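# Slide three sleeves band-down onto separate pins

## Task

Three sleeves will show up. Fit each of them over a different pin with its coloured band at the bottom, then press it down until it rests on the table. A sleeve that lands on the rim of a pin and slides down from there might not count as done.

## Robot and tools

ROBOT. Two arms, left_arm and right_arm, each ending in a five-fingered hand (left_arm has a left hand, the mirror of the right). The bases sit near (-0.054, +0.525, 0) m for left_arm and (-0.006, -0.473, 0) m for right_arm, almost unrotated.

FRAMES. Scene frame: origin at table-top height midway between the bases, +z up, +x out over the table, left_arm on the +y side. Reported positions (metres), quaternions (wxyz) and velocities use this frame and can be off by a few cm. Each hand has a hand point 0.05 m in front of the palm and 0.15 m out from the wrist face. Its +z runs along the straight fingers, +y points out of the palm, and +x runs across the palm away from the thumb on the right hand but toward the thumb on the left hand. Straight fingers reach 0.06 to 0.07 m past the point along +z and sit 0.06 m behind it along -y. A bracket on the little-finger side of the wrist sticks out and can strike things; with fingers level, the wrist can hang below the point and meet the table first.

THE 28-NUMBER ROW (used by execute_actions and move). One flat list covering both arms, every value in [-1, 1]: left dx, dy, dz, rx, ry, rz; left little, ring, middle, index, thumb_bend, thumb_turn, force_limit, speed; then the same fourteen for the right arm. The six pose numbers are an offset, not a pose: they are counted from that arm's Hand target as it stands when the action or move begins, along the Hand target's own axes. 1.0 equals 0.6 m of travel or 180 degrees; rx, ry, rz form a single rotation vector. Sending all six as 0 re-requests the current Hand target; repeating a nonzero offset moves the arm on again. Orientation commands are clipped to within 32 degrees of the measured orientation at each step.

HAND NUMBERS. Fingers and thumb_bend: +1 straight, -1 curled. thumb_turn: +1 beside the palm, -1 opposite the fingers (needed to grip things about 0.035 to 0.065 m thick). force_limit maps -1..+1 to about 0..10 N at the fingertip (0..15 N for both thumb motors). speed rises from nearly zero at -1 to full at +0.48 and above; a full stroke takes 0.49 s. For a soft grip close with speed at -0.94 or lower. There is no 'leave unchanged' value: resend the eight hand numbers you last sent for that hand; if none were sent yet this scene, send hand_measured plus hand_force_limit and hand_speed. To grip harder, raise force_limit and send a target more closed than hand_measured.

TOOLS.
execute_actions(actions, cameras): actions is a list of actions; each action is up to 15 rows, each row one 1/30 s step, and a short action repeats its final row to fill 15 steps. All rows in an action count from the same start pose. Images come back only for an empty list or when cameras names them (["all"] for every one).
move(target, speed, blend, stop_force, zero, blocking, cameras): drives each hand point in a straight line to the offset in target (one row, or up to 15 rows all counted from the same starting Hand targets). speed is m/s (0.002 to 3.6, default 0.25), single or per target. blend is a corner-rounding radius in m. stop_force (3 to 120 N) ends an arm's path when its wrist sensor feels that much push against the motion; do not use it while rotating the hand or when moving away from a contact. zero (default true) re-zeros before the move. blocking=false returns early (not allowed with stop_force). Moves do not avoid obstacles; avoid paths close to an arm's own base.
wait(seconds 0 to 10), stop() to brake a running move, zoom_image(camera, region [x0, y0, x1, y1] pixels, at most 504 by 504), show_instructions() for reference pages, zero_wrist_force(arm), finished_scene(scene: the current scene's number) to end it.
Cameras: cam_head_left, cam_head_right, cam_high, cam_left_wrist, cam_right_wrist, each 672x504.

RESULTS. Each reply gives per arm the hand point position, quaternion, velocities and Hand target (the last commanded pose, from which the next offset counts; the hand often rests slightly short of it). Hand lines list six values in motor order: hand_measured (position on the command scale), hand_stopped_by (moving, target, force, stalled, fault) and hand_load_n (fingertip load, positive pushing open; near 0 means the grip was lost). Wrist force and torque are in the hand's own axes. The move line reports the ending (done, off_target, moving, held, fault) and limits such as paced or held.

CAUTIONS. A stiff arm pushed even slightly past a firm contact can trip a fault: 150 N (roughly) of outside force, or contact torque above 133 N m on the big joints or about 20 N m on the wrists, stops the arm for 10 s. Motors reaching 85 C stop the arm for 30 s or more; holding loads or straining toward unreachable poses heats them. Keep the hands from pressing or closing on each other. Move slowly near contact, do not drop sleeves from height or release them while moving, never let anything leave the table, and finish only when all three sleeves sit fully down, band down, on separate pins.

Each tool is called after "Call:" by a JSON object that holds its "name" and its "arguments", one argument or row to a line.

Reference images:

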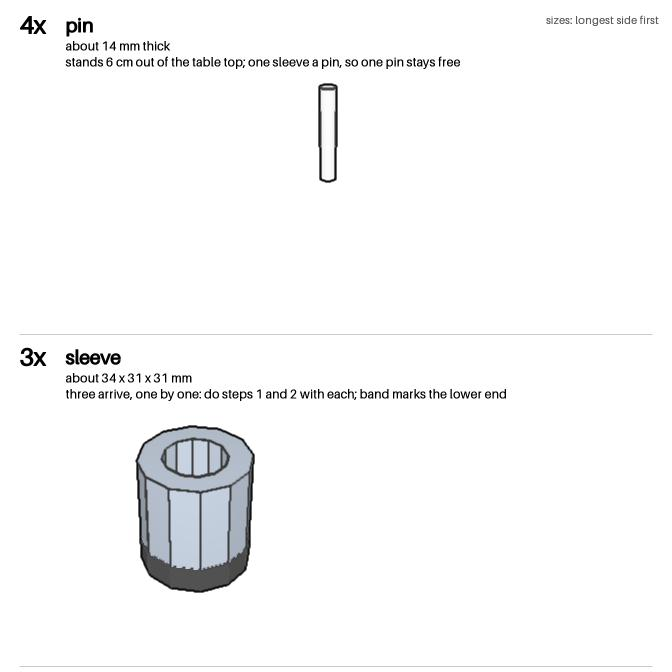

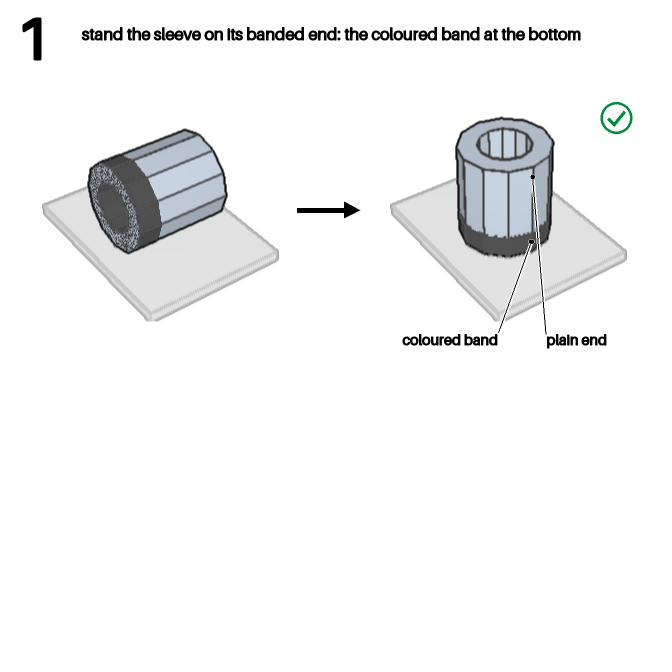

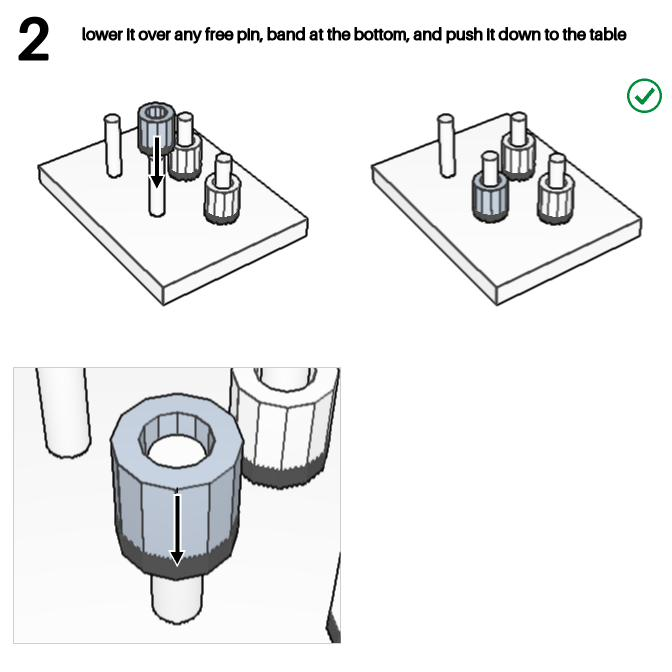

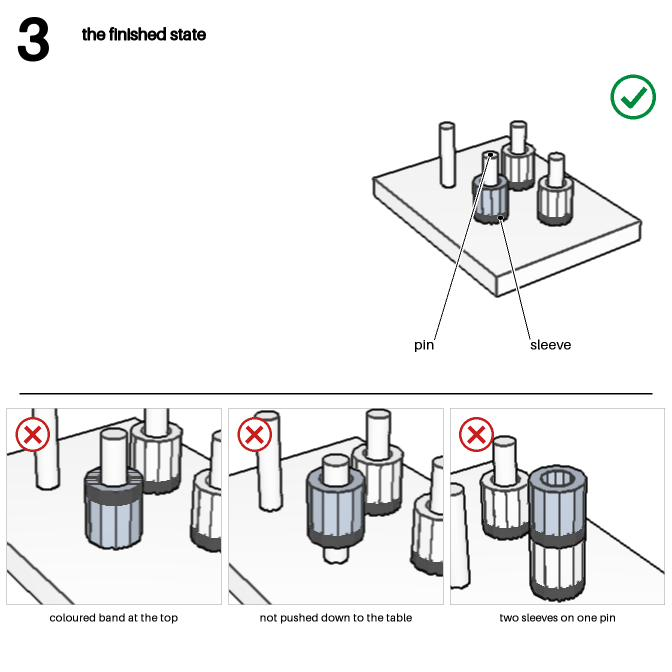

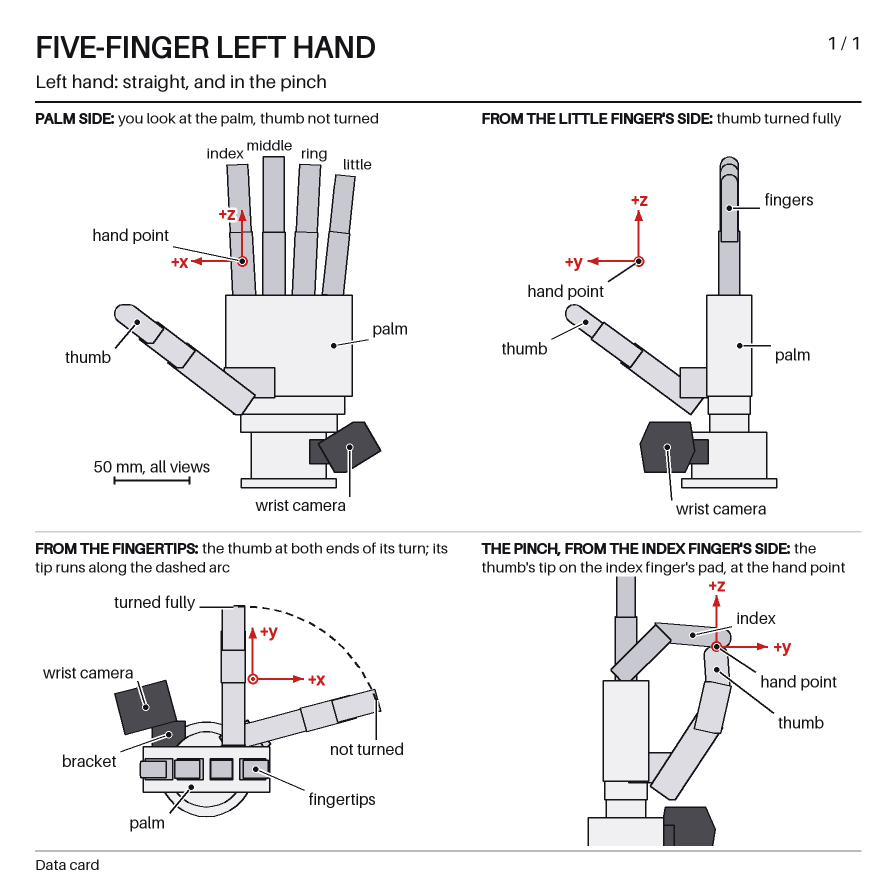

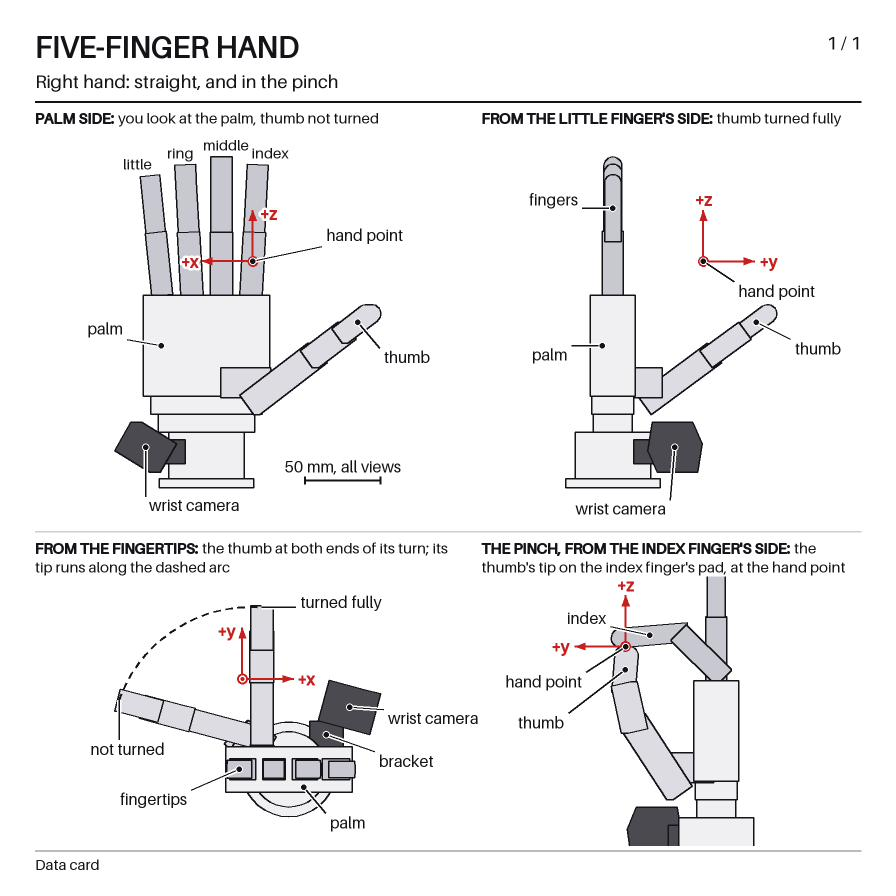

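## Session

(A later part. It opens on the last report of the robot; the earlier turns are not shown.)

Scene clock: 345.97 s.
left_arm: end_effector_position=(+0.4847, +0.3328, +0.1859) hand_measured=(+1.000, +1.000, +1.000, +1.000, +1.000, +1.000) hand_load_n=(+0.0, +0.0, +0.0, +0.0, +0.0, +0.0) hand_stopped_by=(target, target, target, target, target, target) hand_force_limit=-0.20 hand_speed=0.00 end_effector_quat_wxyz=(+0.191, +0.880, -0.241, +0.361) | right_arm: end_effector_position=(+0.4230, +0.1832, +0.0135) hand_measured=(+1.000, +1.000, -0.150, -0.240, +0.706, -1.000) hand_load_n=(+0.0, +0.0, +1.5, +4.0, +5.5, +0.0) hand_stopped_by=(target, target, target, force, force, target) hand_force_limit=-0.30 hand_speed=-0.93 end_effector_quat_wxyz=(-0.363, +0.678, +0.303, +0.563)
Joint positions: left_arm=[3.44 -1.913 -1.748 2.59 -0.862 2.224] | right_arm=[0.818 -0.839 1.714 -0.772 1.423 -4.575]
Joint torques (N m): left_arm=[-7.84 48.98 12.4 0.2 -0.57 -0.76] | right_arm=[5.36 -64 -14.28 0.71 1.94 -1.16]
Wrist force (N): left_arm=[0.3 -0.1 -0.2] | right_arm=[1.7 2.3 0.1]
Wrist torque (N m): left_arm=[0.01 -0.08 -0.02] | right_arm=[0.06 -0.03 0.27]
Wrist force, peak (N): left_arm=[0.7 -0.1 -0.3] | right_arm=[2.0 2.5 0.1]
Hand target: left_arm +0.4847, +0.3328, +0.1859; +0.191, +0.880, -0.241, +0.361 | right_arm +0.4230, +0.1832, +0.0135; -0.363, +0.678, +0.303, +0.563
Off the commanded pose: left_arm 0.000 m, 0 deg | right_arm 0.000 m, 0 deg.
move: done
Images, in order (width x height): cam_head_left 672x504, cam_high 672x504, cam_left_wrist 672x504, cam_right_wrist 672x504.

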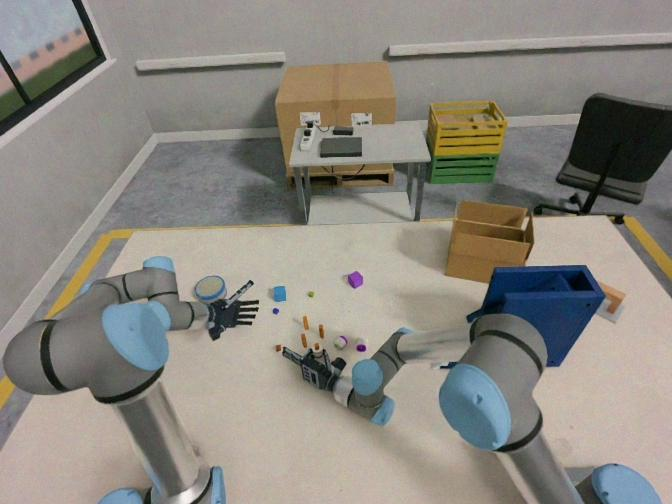

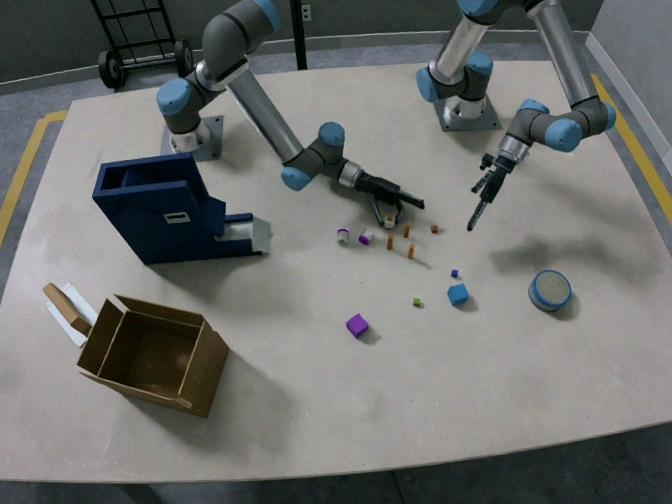

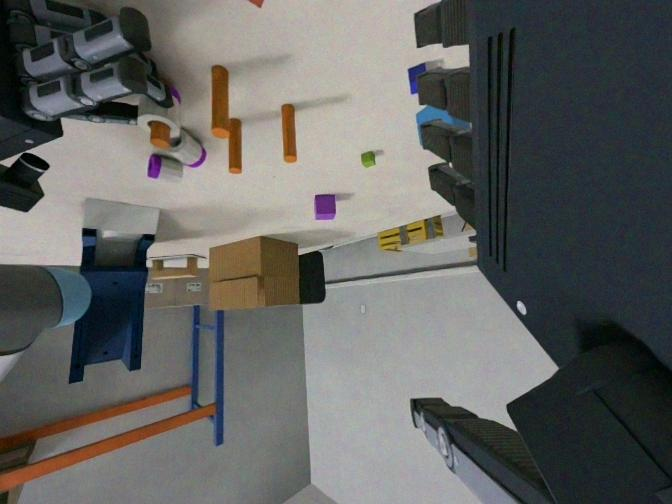

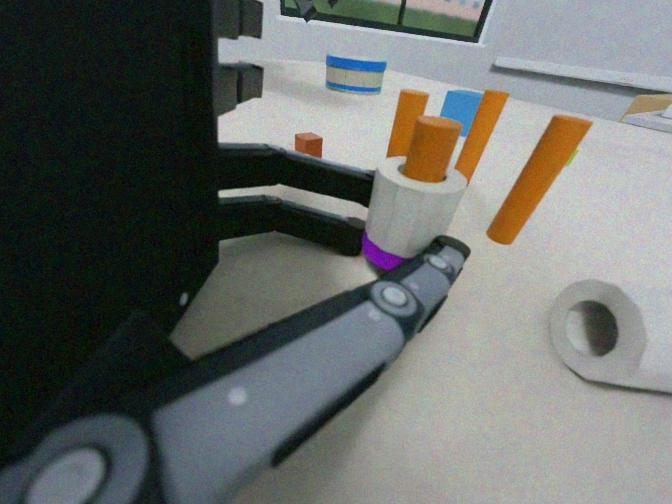

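Call:
{"name": "move", "arguments": {
  "target": [0,0,0,0,0,0, 1,1,1,1,1,1,-0.2,0.0, -0.0131,0.002,0.0014,0,0,0, 1,1,-0.15,-0.35,0.4,-1,-0.3,-0.93],
  "speed": 0.015,
  "stop_force": 4,
  "cameras": ["cam_left_wrist","cam_right_wrist"]
}}

Call:
{"name": "zoom_image", "arguments": {
  "camera": "cam_right_wrist",
  "region": [330, 120, 530, 320]
}}

Scene clock: 349.43 s.
left_arm: end_effector_position=(+0.4847, +0.3328, +0.1859) hand_measured=(+1.000, +1.000, +1.000, +1.000, +1.000, +1.000) hand_load_n=(+0.0, +0.0, +0.0, -0.5, +0.0, -0.5) hand_stopped_by=(target, target, target, target, target, target) hand_force_limit=-0.20 hand_speed=0.00 end_effector_quat_wxyz=(+0.191, +0.880, -0.241, +0.361) | right_arm: end_effector_position=(+0.4230, +0.1833, +0.0125) hand_measured=(+1.000, +1.000, -0.150, -0.240, +0.706, -1.000) hand_load_n=(+0.0, +0.0, +1.0, +3.0, +6.0, -0.5) hand_stopped_by=(target, target, target, force, force, target) hand_force_limit=-0.30 hand_speed=-0.93 end_effector_quat_wxyz=(-0.363, +0.678, +0.303, +0.563)
Joint positions: left_arm=[3.44 -1.913 -1.748 2.59 -0.862 2.224] | right_arm=[0.818 -0.837 1.714 -0.773 1.423 -4.575]
Joint torques (N m): left_arm=[-6.44 48.64 12.72 0.42 -0.46 -0.74] | right_arm=[2.83 -57.75 -25.11 -2.48 1.73 -1.09]
Wrist force (N): left_arm=[0.4 -0.2 -0.1] | right_arm=[6.1 2.2 -1.0]
Wrist torque (N m): left_arm=[-0.01 -0.08 -0.01] | right_arm=[0.10 -0.02 0.26]
Wrist force, peak (N): left_arm=[0.6 -0.2 -0.4] | right_arm=[10.4 -1.2 -3.2]
Hand target: left_arm +0.4847, +0.3328, +0.1859; +0.191, +0.880, -0.241, +0.361 | right_arm +0.4230, +0.1833, +0.0125; -0.363, +0.678, +0.303, +0.563 (not the last commanded pose)
Off the commanded pose: left_arm 0.000 m, 0 deg | right_arm 0.007 m, 0 deg.
move: contact (right_arm)
Images, in order (width x height): cam_left_wrist 672x504, cam_right_wrist 672x504.

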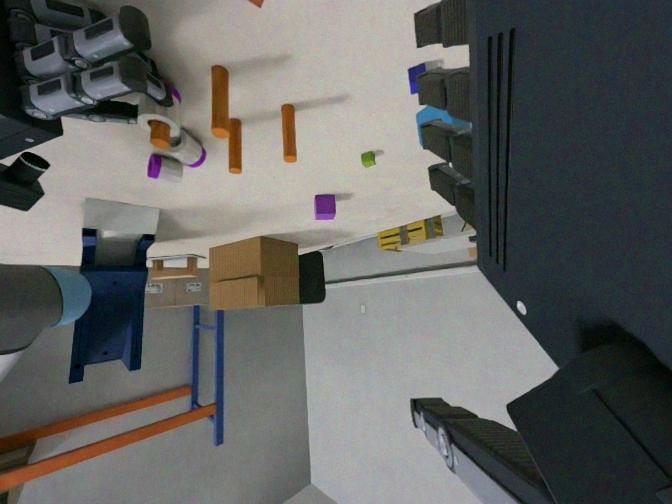

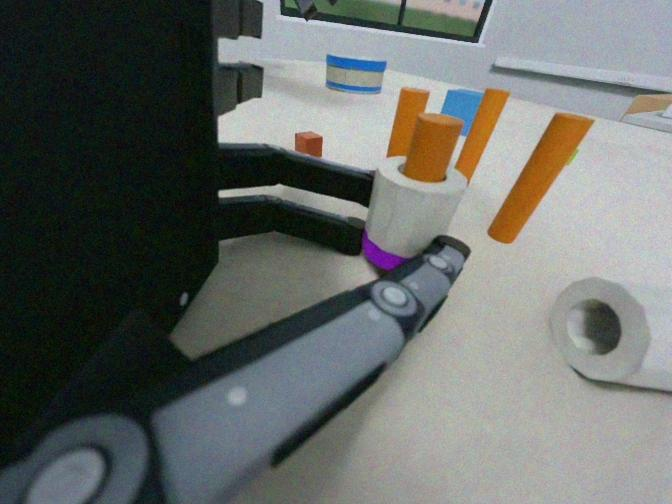

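Scaled by 2.520 from the camera's 672x504 image, which has a finer 960x720 frame.

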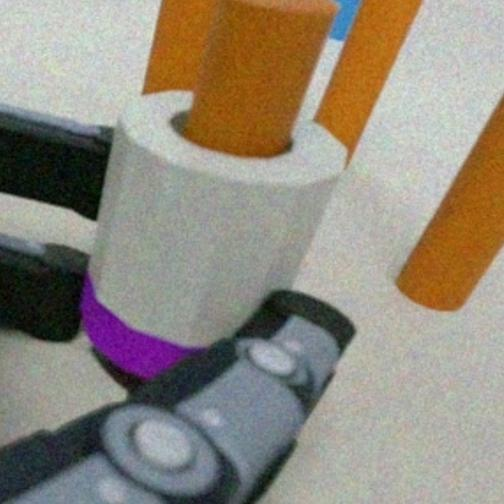

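Call:
{"name": "move", "arguments": {
  "target": [0,0,0,0,0,0, 1,1,1,1,1,1,-0.2,0.0, 0,0,0,0,0,0, 1,1,0.2,0.2,1,-1,-0.3,-0.7],
  "cameras": ["cam_left_wrist","cam_right_wrist","cam_high"]
}}

Call:
{"name": "zoom_image", "arguments": {
  "camera": "cam_right_wrist",
  "region": [330, 120, 530, 320]
}}

Call:
{"name": "zoom_image", "arguments": {
  "camera": "cam_high",
  "region": [340, 170, 420, 250]
}}

Scene clock: 354.50 s.
left_arm: end_effector_position=(+0.4847, +0.3328, +0.1859) hand_measured=(+1.000, +1.000, +1.000, +1.000, +1.000, +1.000) hand_load_n=(+0.0, +0.0, +0.0, +0.0, -0.5, +0.0) hand_stopped_by=(target, target, target, target, target, target) hand_force_limit=-0.20 hand_speed=0.00 end_effector_quat_wxyz=(+0.191, +0.880, -0.241, +0.361) | right_arm: end_effector_position=(+0.4230, +0.1833, +0.0126) hand_measured=(+1.000, +1.000, +0.200, +0.198, +1.000, -1.000) hand_load_n=(+0.0, +0.5, +0.0, -5.5, +0.0, +0.0) hand_stopped_by=(target, target, target, target, target, target) hand_force_limit=-0.30 hand_speed=-0.70 end_effector_quat_wxyz=(-0.363, +0.678, +0.303, +0.563)
Joint positions: left_arm=[3.44 -1.913 -1.748 2.59 -0.862 2.224] | right_arm=[0.818 -0.837 1.714 -0.773 1.423 -4.575]
Joint torques (N m): left_arm=[-7.09 48.7 12.62 0.4 -0.41 -0.68] | right_arm=[-2.56 -41.29 -17.9 1.98 0.8 -0.75]
Wrist force (N): left_arm=[0.4 0.0 -0.2] | right_arm=[11.0 3.6 -4.0]
Wrist torque (N m): left_arm=[0.02 -0.09 -0.02] | right_arm=[0.05 0.23 0.48]
Wrist force, peak (N): left_arm=[0.7 -0.2 -0.3] | right_arm=[12.4 2.0 -5.1]
Hand target: left_arm +0.4847, +0.3328, +0.1859; +0.191, +0.880, -0.241, +0.361 | right_arm +0.4230, +0.1833, +0.0125; -0.363, +0.678, +0.303, +0.563
Off the commanded pose: left_arm 0.000 m, 0 deg | right_arm 0.000 m, 0 deg.
move: done
Images, in order (width x height): cam_high 672x504, cam_left_wrist 672x504, cam_right_wrist 672x504.

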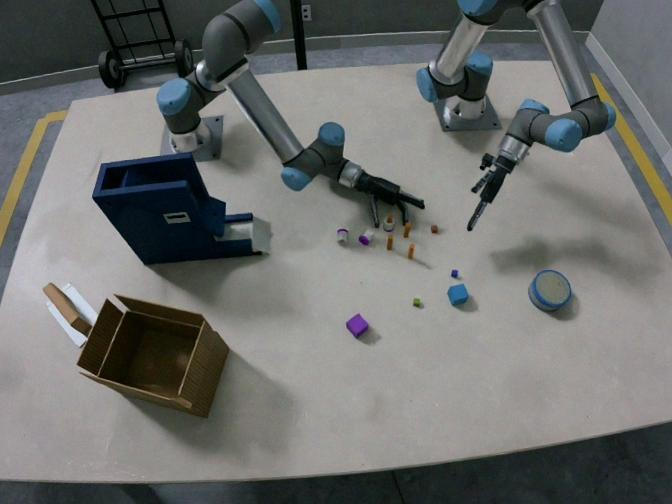

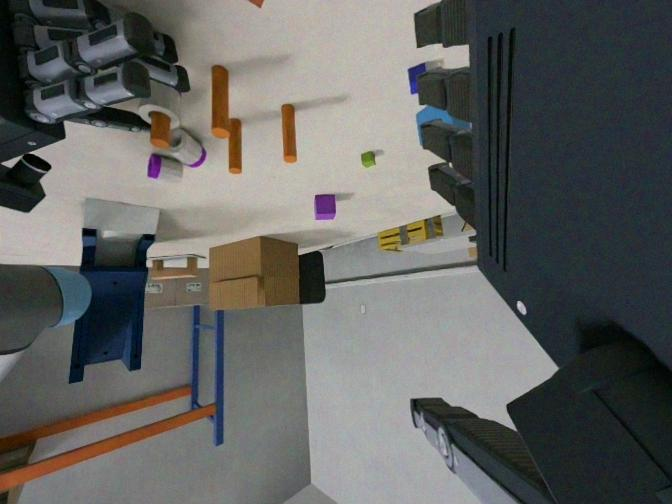

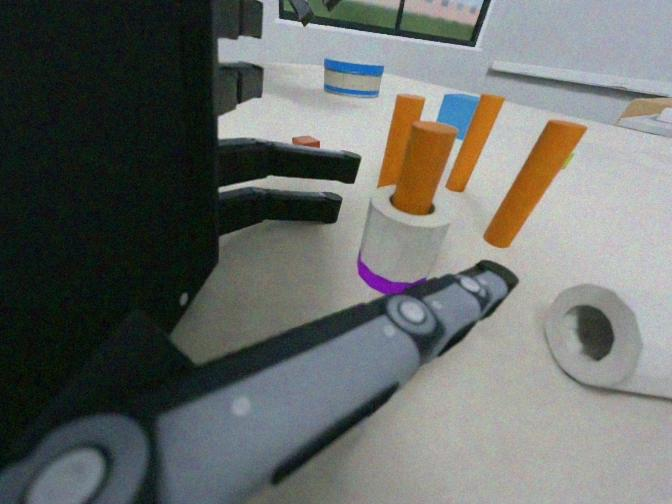

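Scaled by 2.520 from the camera's 672x504 image, which has a finer 960x720 frame.

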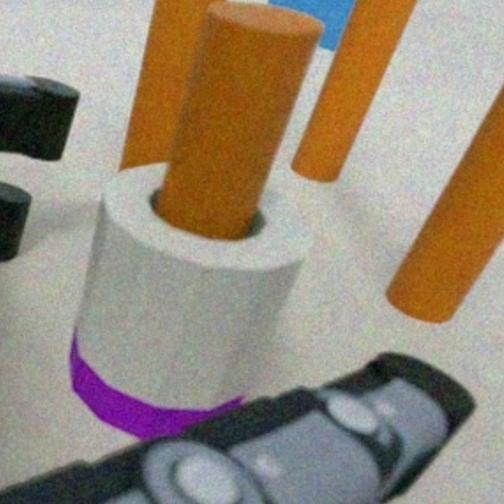

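Scaled by 6.300 from the camera's 672x504 image, which has a finer 960x720 frame.

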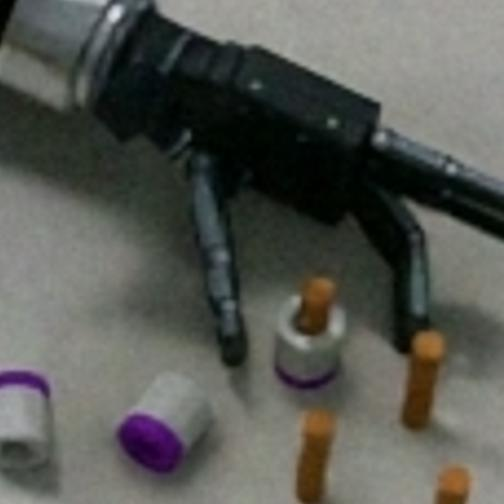

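Call:
{"name": "move", "arguments": {
  "target": [
    [0,0,0,0,0,0, 1,1,1,1,1,1,-0.2,0.0, 0.0098,-0.0015,-0.001,0,0,0, 1,1,0.2,0.2,1,-1,-0.3,-0.7],
    [0,0,0,0,0,0, 1,1,1,1,1,1,-0.2,0.0, -0.03,-0.1792,-0.1187,0,0,0, 1,1,0.2,0.2,1,-1,-0.3,-0.7]
  ],
  "speed": [0.05,0.15],
  "cameras": ["all"]
}}

Call:
{"name": "zoom_image", "arguments": {
  "camera": "cam_left_wrist",
  "region": [60, 30, 260, 230]
}}

Call:
{"name": "zoom_image", "arguments": {
  "camera": "cam_high",
  "region": [320, 190, 440, 280]
}}

Call:
{"name": "zoom_image", "arguments": {
  "camera": "cam_right_wrist",
  "region": [300, 60, 660, 330]
}}

Scene clock: 363.37 s.
left_arm: end_effector_position=(+0.4847, +0.3328, +0.1859) hand_measured=(+1.000, +1.000, +1.000, +1.000, +1.000, +1.000) hand_load_n=(+0.0, +0.0, +0.0, +0.0, +0.0, +0.0) hand_stopped_by=(target, target, target, target, target, target) hand_force_limit=-0.20 hand_speed=0.00 end_effector_quat_wxyz=(+0.191, +0.880, -0.241, +0.361) | right_arm: end_effector_position=(+0.2930, +0.1834, +0.0184) hand_measured=(+1.000, +1.000, +0.200, +0.198, +1.000, -1.000) hand_load_n=(+0.0, +0.0, +0.0, +0.0, +0.0, +0.5) hand_stopped_by=(target, target, target, target, target, target) hand_force_limit=-0.30 hand_speed=-0.70 end_effector_quat_wxyz=(-0.363, +0.678, +0.303, +0.563)
Joint positions: left_arm=[3.44 -1.913 -1.748 2.59 -0.862 2.224] | right_arm=[1.03 -0.919 1.864 -0.842 1.634 -4.553]
Joint torques (N m): left_arm=[-6.19 48.35 12.72 0.31 -0.46 -0.41] | right_arm=[5.25 -37.03 -24.85 0.79 -0.17 -1.15]
Wrist force (N): left_arm=[0.4 -0.3 -0.4] | right_arm=[1.5 2.0 0.4]
Wrist torque (N m): left_arm=[0.00 -0.10 -0.01] | right_arm=[0.01 -0.01 0.22]
Wrist force, peak (N): left_arm=[0.6 -0.5 -0.1] | right_arm=[11.5 3.5 -4.1]
Hand target: left_arm +0.4847, +0.3328, +0.1859; +0.191, +0.880, -0.241, +0.361 | right_arm +0.2929, +0.1834, +0.0184; -0.363, +0.678, +0.303, +0.563
Off the commanded pose: left_arm 0.000 m, 0 deg | right_arm 0.000 m, 0 deg.
move: done

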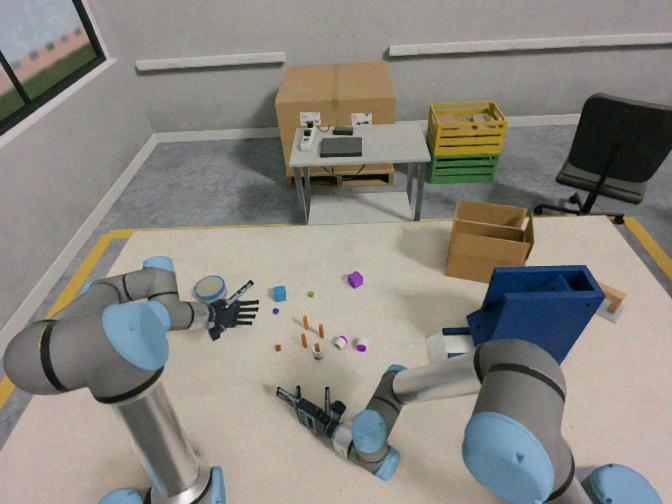

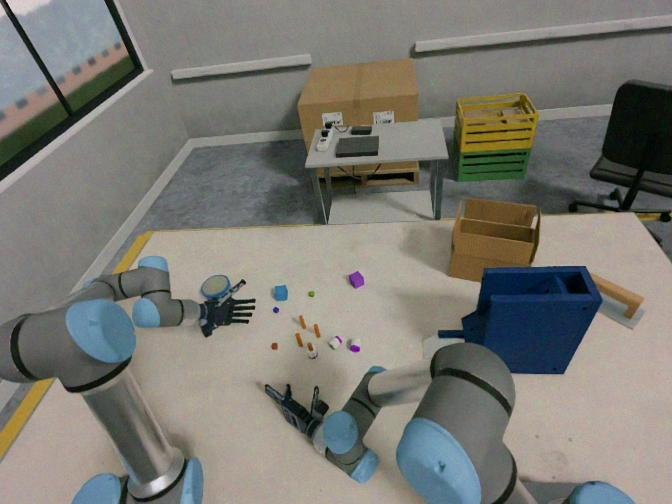

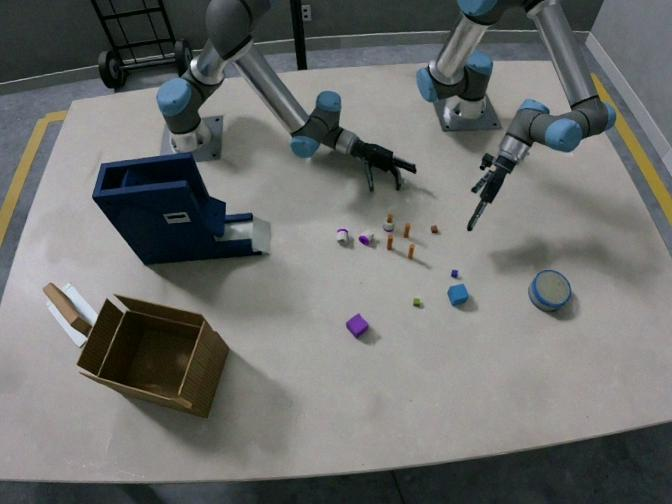

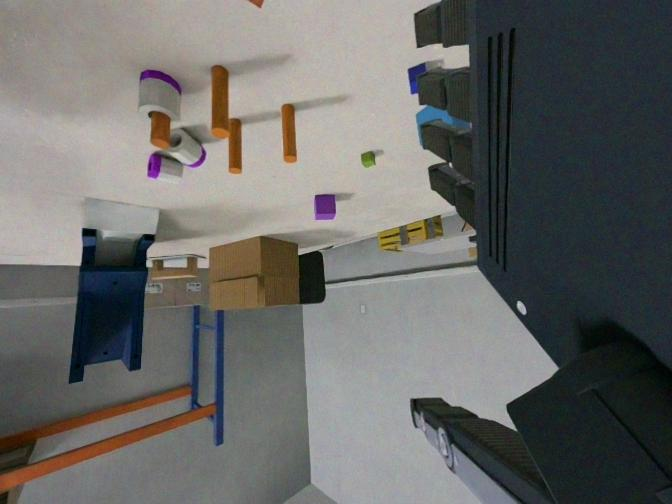

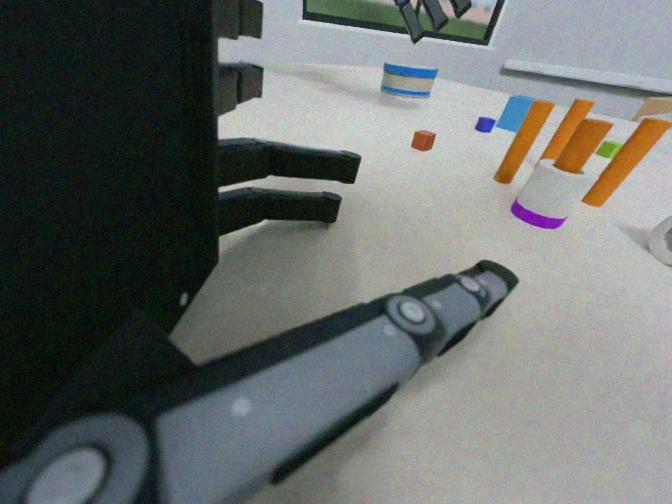

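Scaled by 2.520 from the camera's 672x504 image, which has a finer 960x720 frame.

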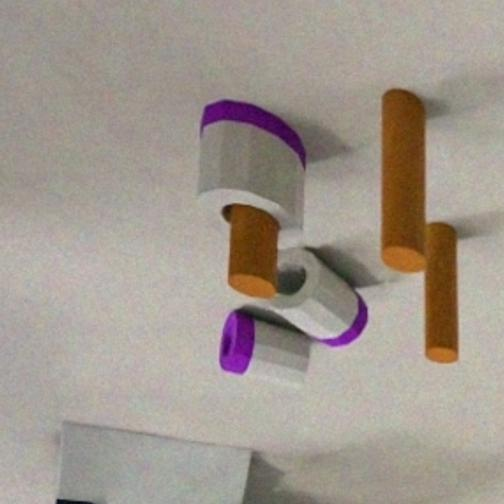

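Scaled by 4.200 from the camera's 672x504 image, which has a finer 960x720 frame.

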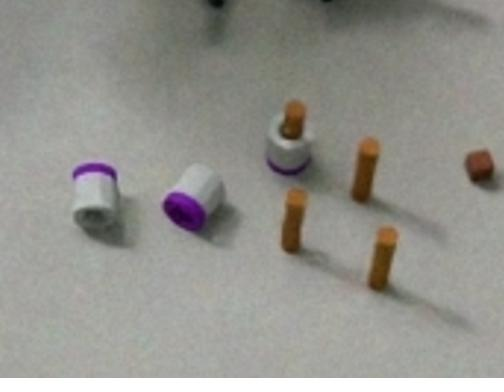

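Scaled by 1.400 from the camera's 672x504 image, which has a finer 960x720 frame.

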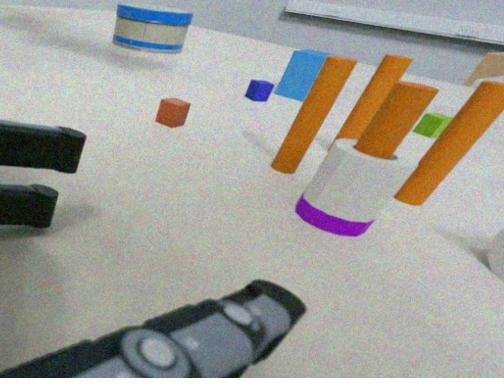

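Call:
{"name": "move", "arguments": {
  "target": [
    [0,0,0,0,0,0, 1,1,1,1,1,1,-0.2,0.0, 0.2295,-0.017,-0.052,0,0,0, 1,1,0.12,0.12,0.9,-1,-0.3,-0.5],
    [0,0,0,0,0,0, 1,1,1,1,1,1,-0.2,0.0, 0.2528,0.2697,0.0452,-0.1379,-0.1267,0.4371, 1,1,0.12,0.12,0.9,-1,-0.3,-0.5]
  ],
  "speed": 0.25,
  "blend": [0.04, 0],
  "cameras": ["all"]
}}

Call:
{"name": "zoom_image", "arguments": {
  "camera": "cam_left_wrist",
  "region": [20, 30, 260, 230]
}}

Call:
{"name": "zoom_image", "arguments": {
  "camera": "cam_high",
  "region": [320, 190, 440, 280]
}}

Call:
{"name": "zoom_image", "arguments": {
  "camera": "cam_right_wrist",
  "region": [230, 60, 630, 360]
}}

Scene clock: 403.23 s.
left_arm: end_effector_position=(+0.4847, +0.3328, +0.1859) hand_measured=(+1.000, +1.000, +1.000, +1.000, +1.000, +1.000) hand_load_n=(+0.0, +0.0, -0.5, +0.0, +0.0, +0.0) hand_stopped_by=(target, target, target, target, target, target) hand_force_limit=-0.20 hand_speed=0.00 end_effector_quat_wxyz=(+0.191, +0.880, -0.241, +0.361) | right_arm: end_effector_position=(+0.4679, +0.1167, +0.1402) hand_measured=(+1.000, +1.000, +0.120, +0.120, +0.900, -1.000) hand_load_n=(+0.0, +0.0, +0.0, +0.0, +0.0, +0.0) hand_stopped_by=(target, target, target, target, target, target) hand_force_limit=-0.30 hand_speed=-0.50 end_effector_quat_wxyz=(-0.430, +0.860, -0.246, +0.124)
Joint positions: left_arm=[3.44 -1.913 -1.748 2.59 -0.862 2.224] | right_arm=[0.561 -0.901 1.107 0.483 1.234 -3.408]
Joint torques (N m): left_arm=[-3.2 49.05 14.74 0.1 -0.05 0.33] | right_arm=[-0.81 -64.58 -21.04 -0.11 1.14 1.36]
Wrist force (N): left_arm=[0.3 -0.2 -0.1] | right_arm=[-0.8 0.9 -1.8]
Wrist torque (N m): left_arm=[0.00 -0.07 -0.01] | right_arm=[0.30 0.03 -0.15]
Wrist force, peak (N): left_arm=[0.8 -0.2 -0.1] | right_arm=[2.0 2.3 0.6]
Hand target: left_arm +0.4847, +0.3328, +0.1859; +0.191, +0.880, -0.241, +0.361 | right_arm +0.4679, +0.1167, +0.1403; -0.430, +0.860, -0.247, +0.124
Off the commanded pose: left_arm 0.000 m, 0 deg | right_arm 0.000 m, 0 deg.
move: done

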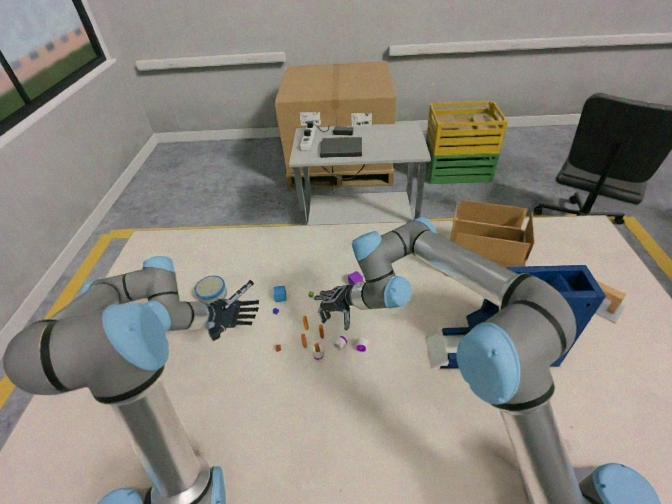

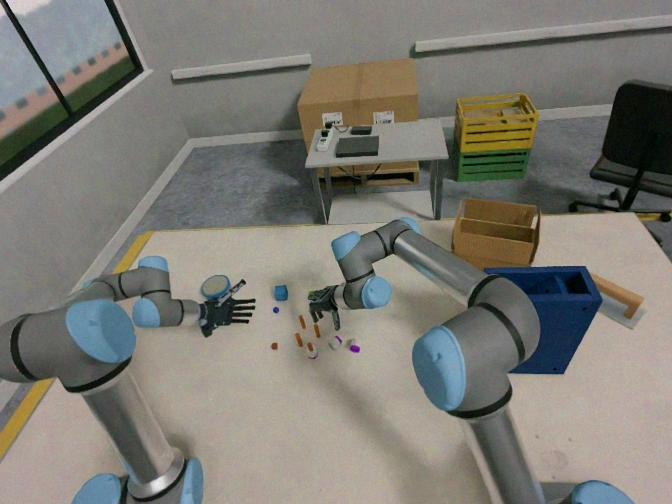

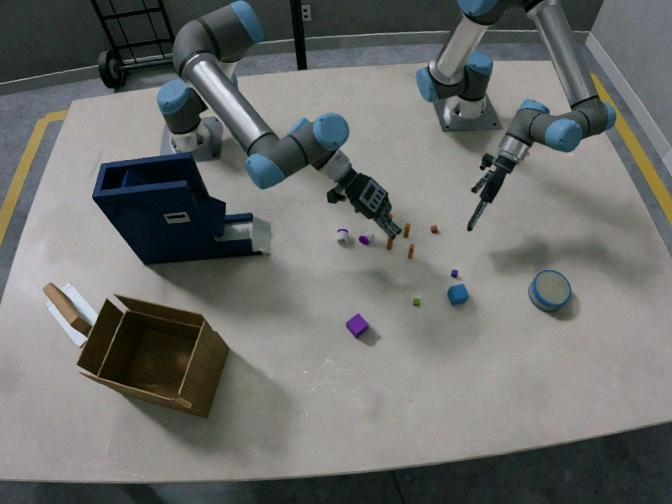

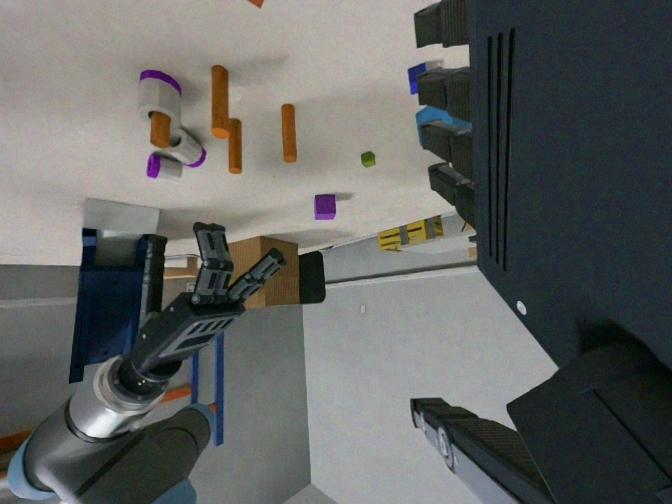

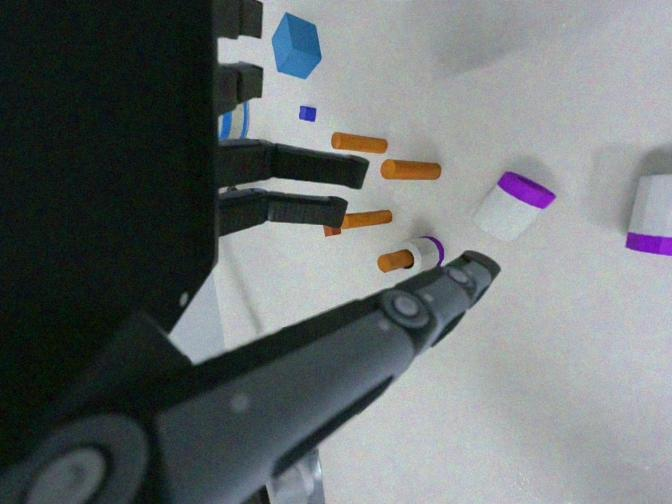

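Scaled by 2.100 from the camera's 672x504 image, which has a finer 960x720 frame.

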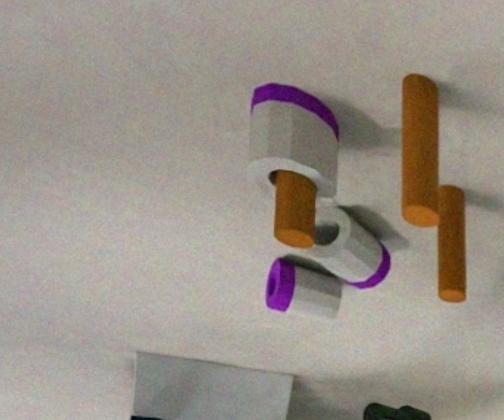

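Scaled by 4.200 from the camera's 672x504 image, which has a finer 960x720 frame.

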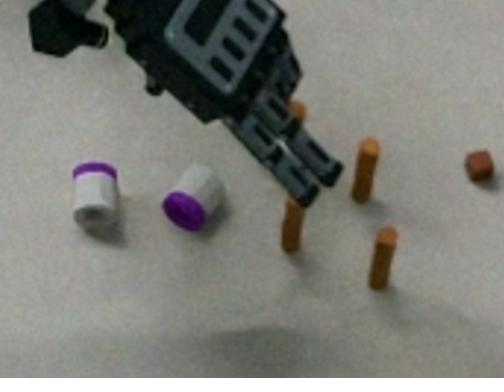

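Scaled by 1.260 from the camera's 672x504 image, which has a finer 960x720 frame.

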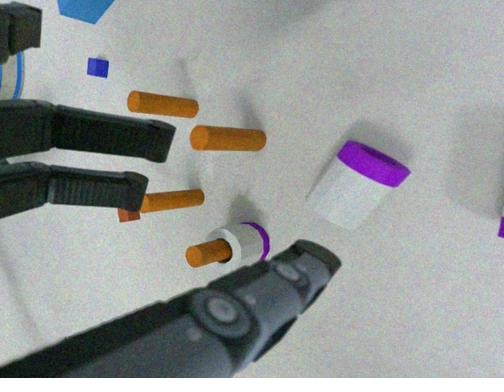

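Call:
{"name": "zoom_image", "arguments": {
  "camera": "cam_high",
  "region": [350, 220, 385, 255]
}}

Call:
{"name": "zoom_image", "arguments": {
  "camera": "cam_left_wrist",
  "region": [140, 110, 220, 190]
}}

Call:
{"name": "zoom_image", "arguments": {
  "camera": "cam_head_left",
  "region": [320, 320, 375, 365]
}}

Call:
{"name": "zoom_image", "arguments": {
  "camera": "cam_head_right",
  "region": [320, 320, 375, 365]
}}

Scaled by 14.400 from the camera's 672x504 image, which has a finer 960x720 frame.

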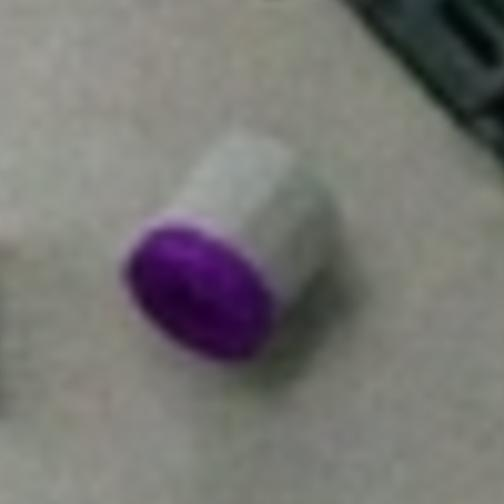

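Scaled by 6.300 from the camera's 672x504 image, which has a finer 960x720 frame.

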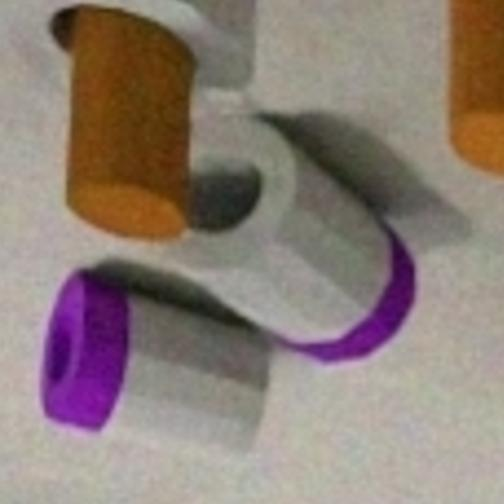

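Scaled by 9.164 from the camera's 672x504 image, which has a finer 960x720 frame.

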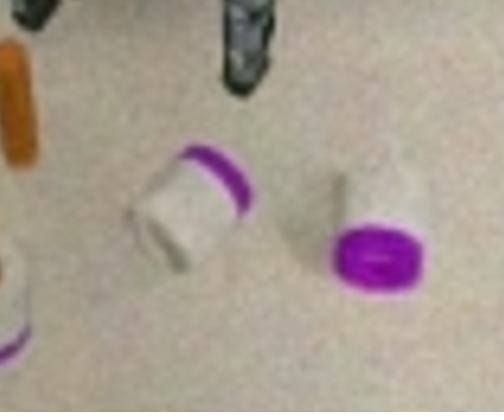

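Scaled by 9.164 from the camera's 672x504 image, which has a finer 960x720 frame.

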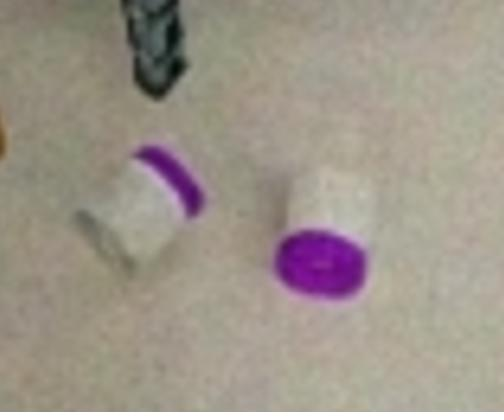

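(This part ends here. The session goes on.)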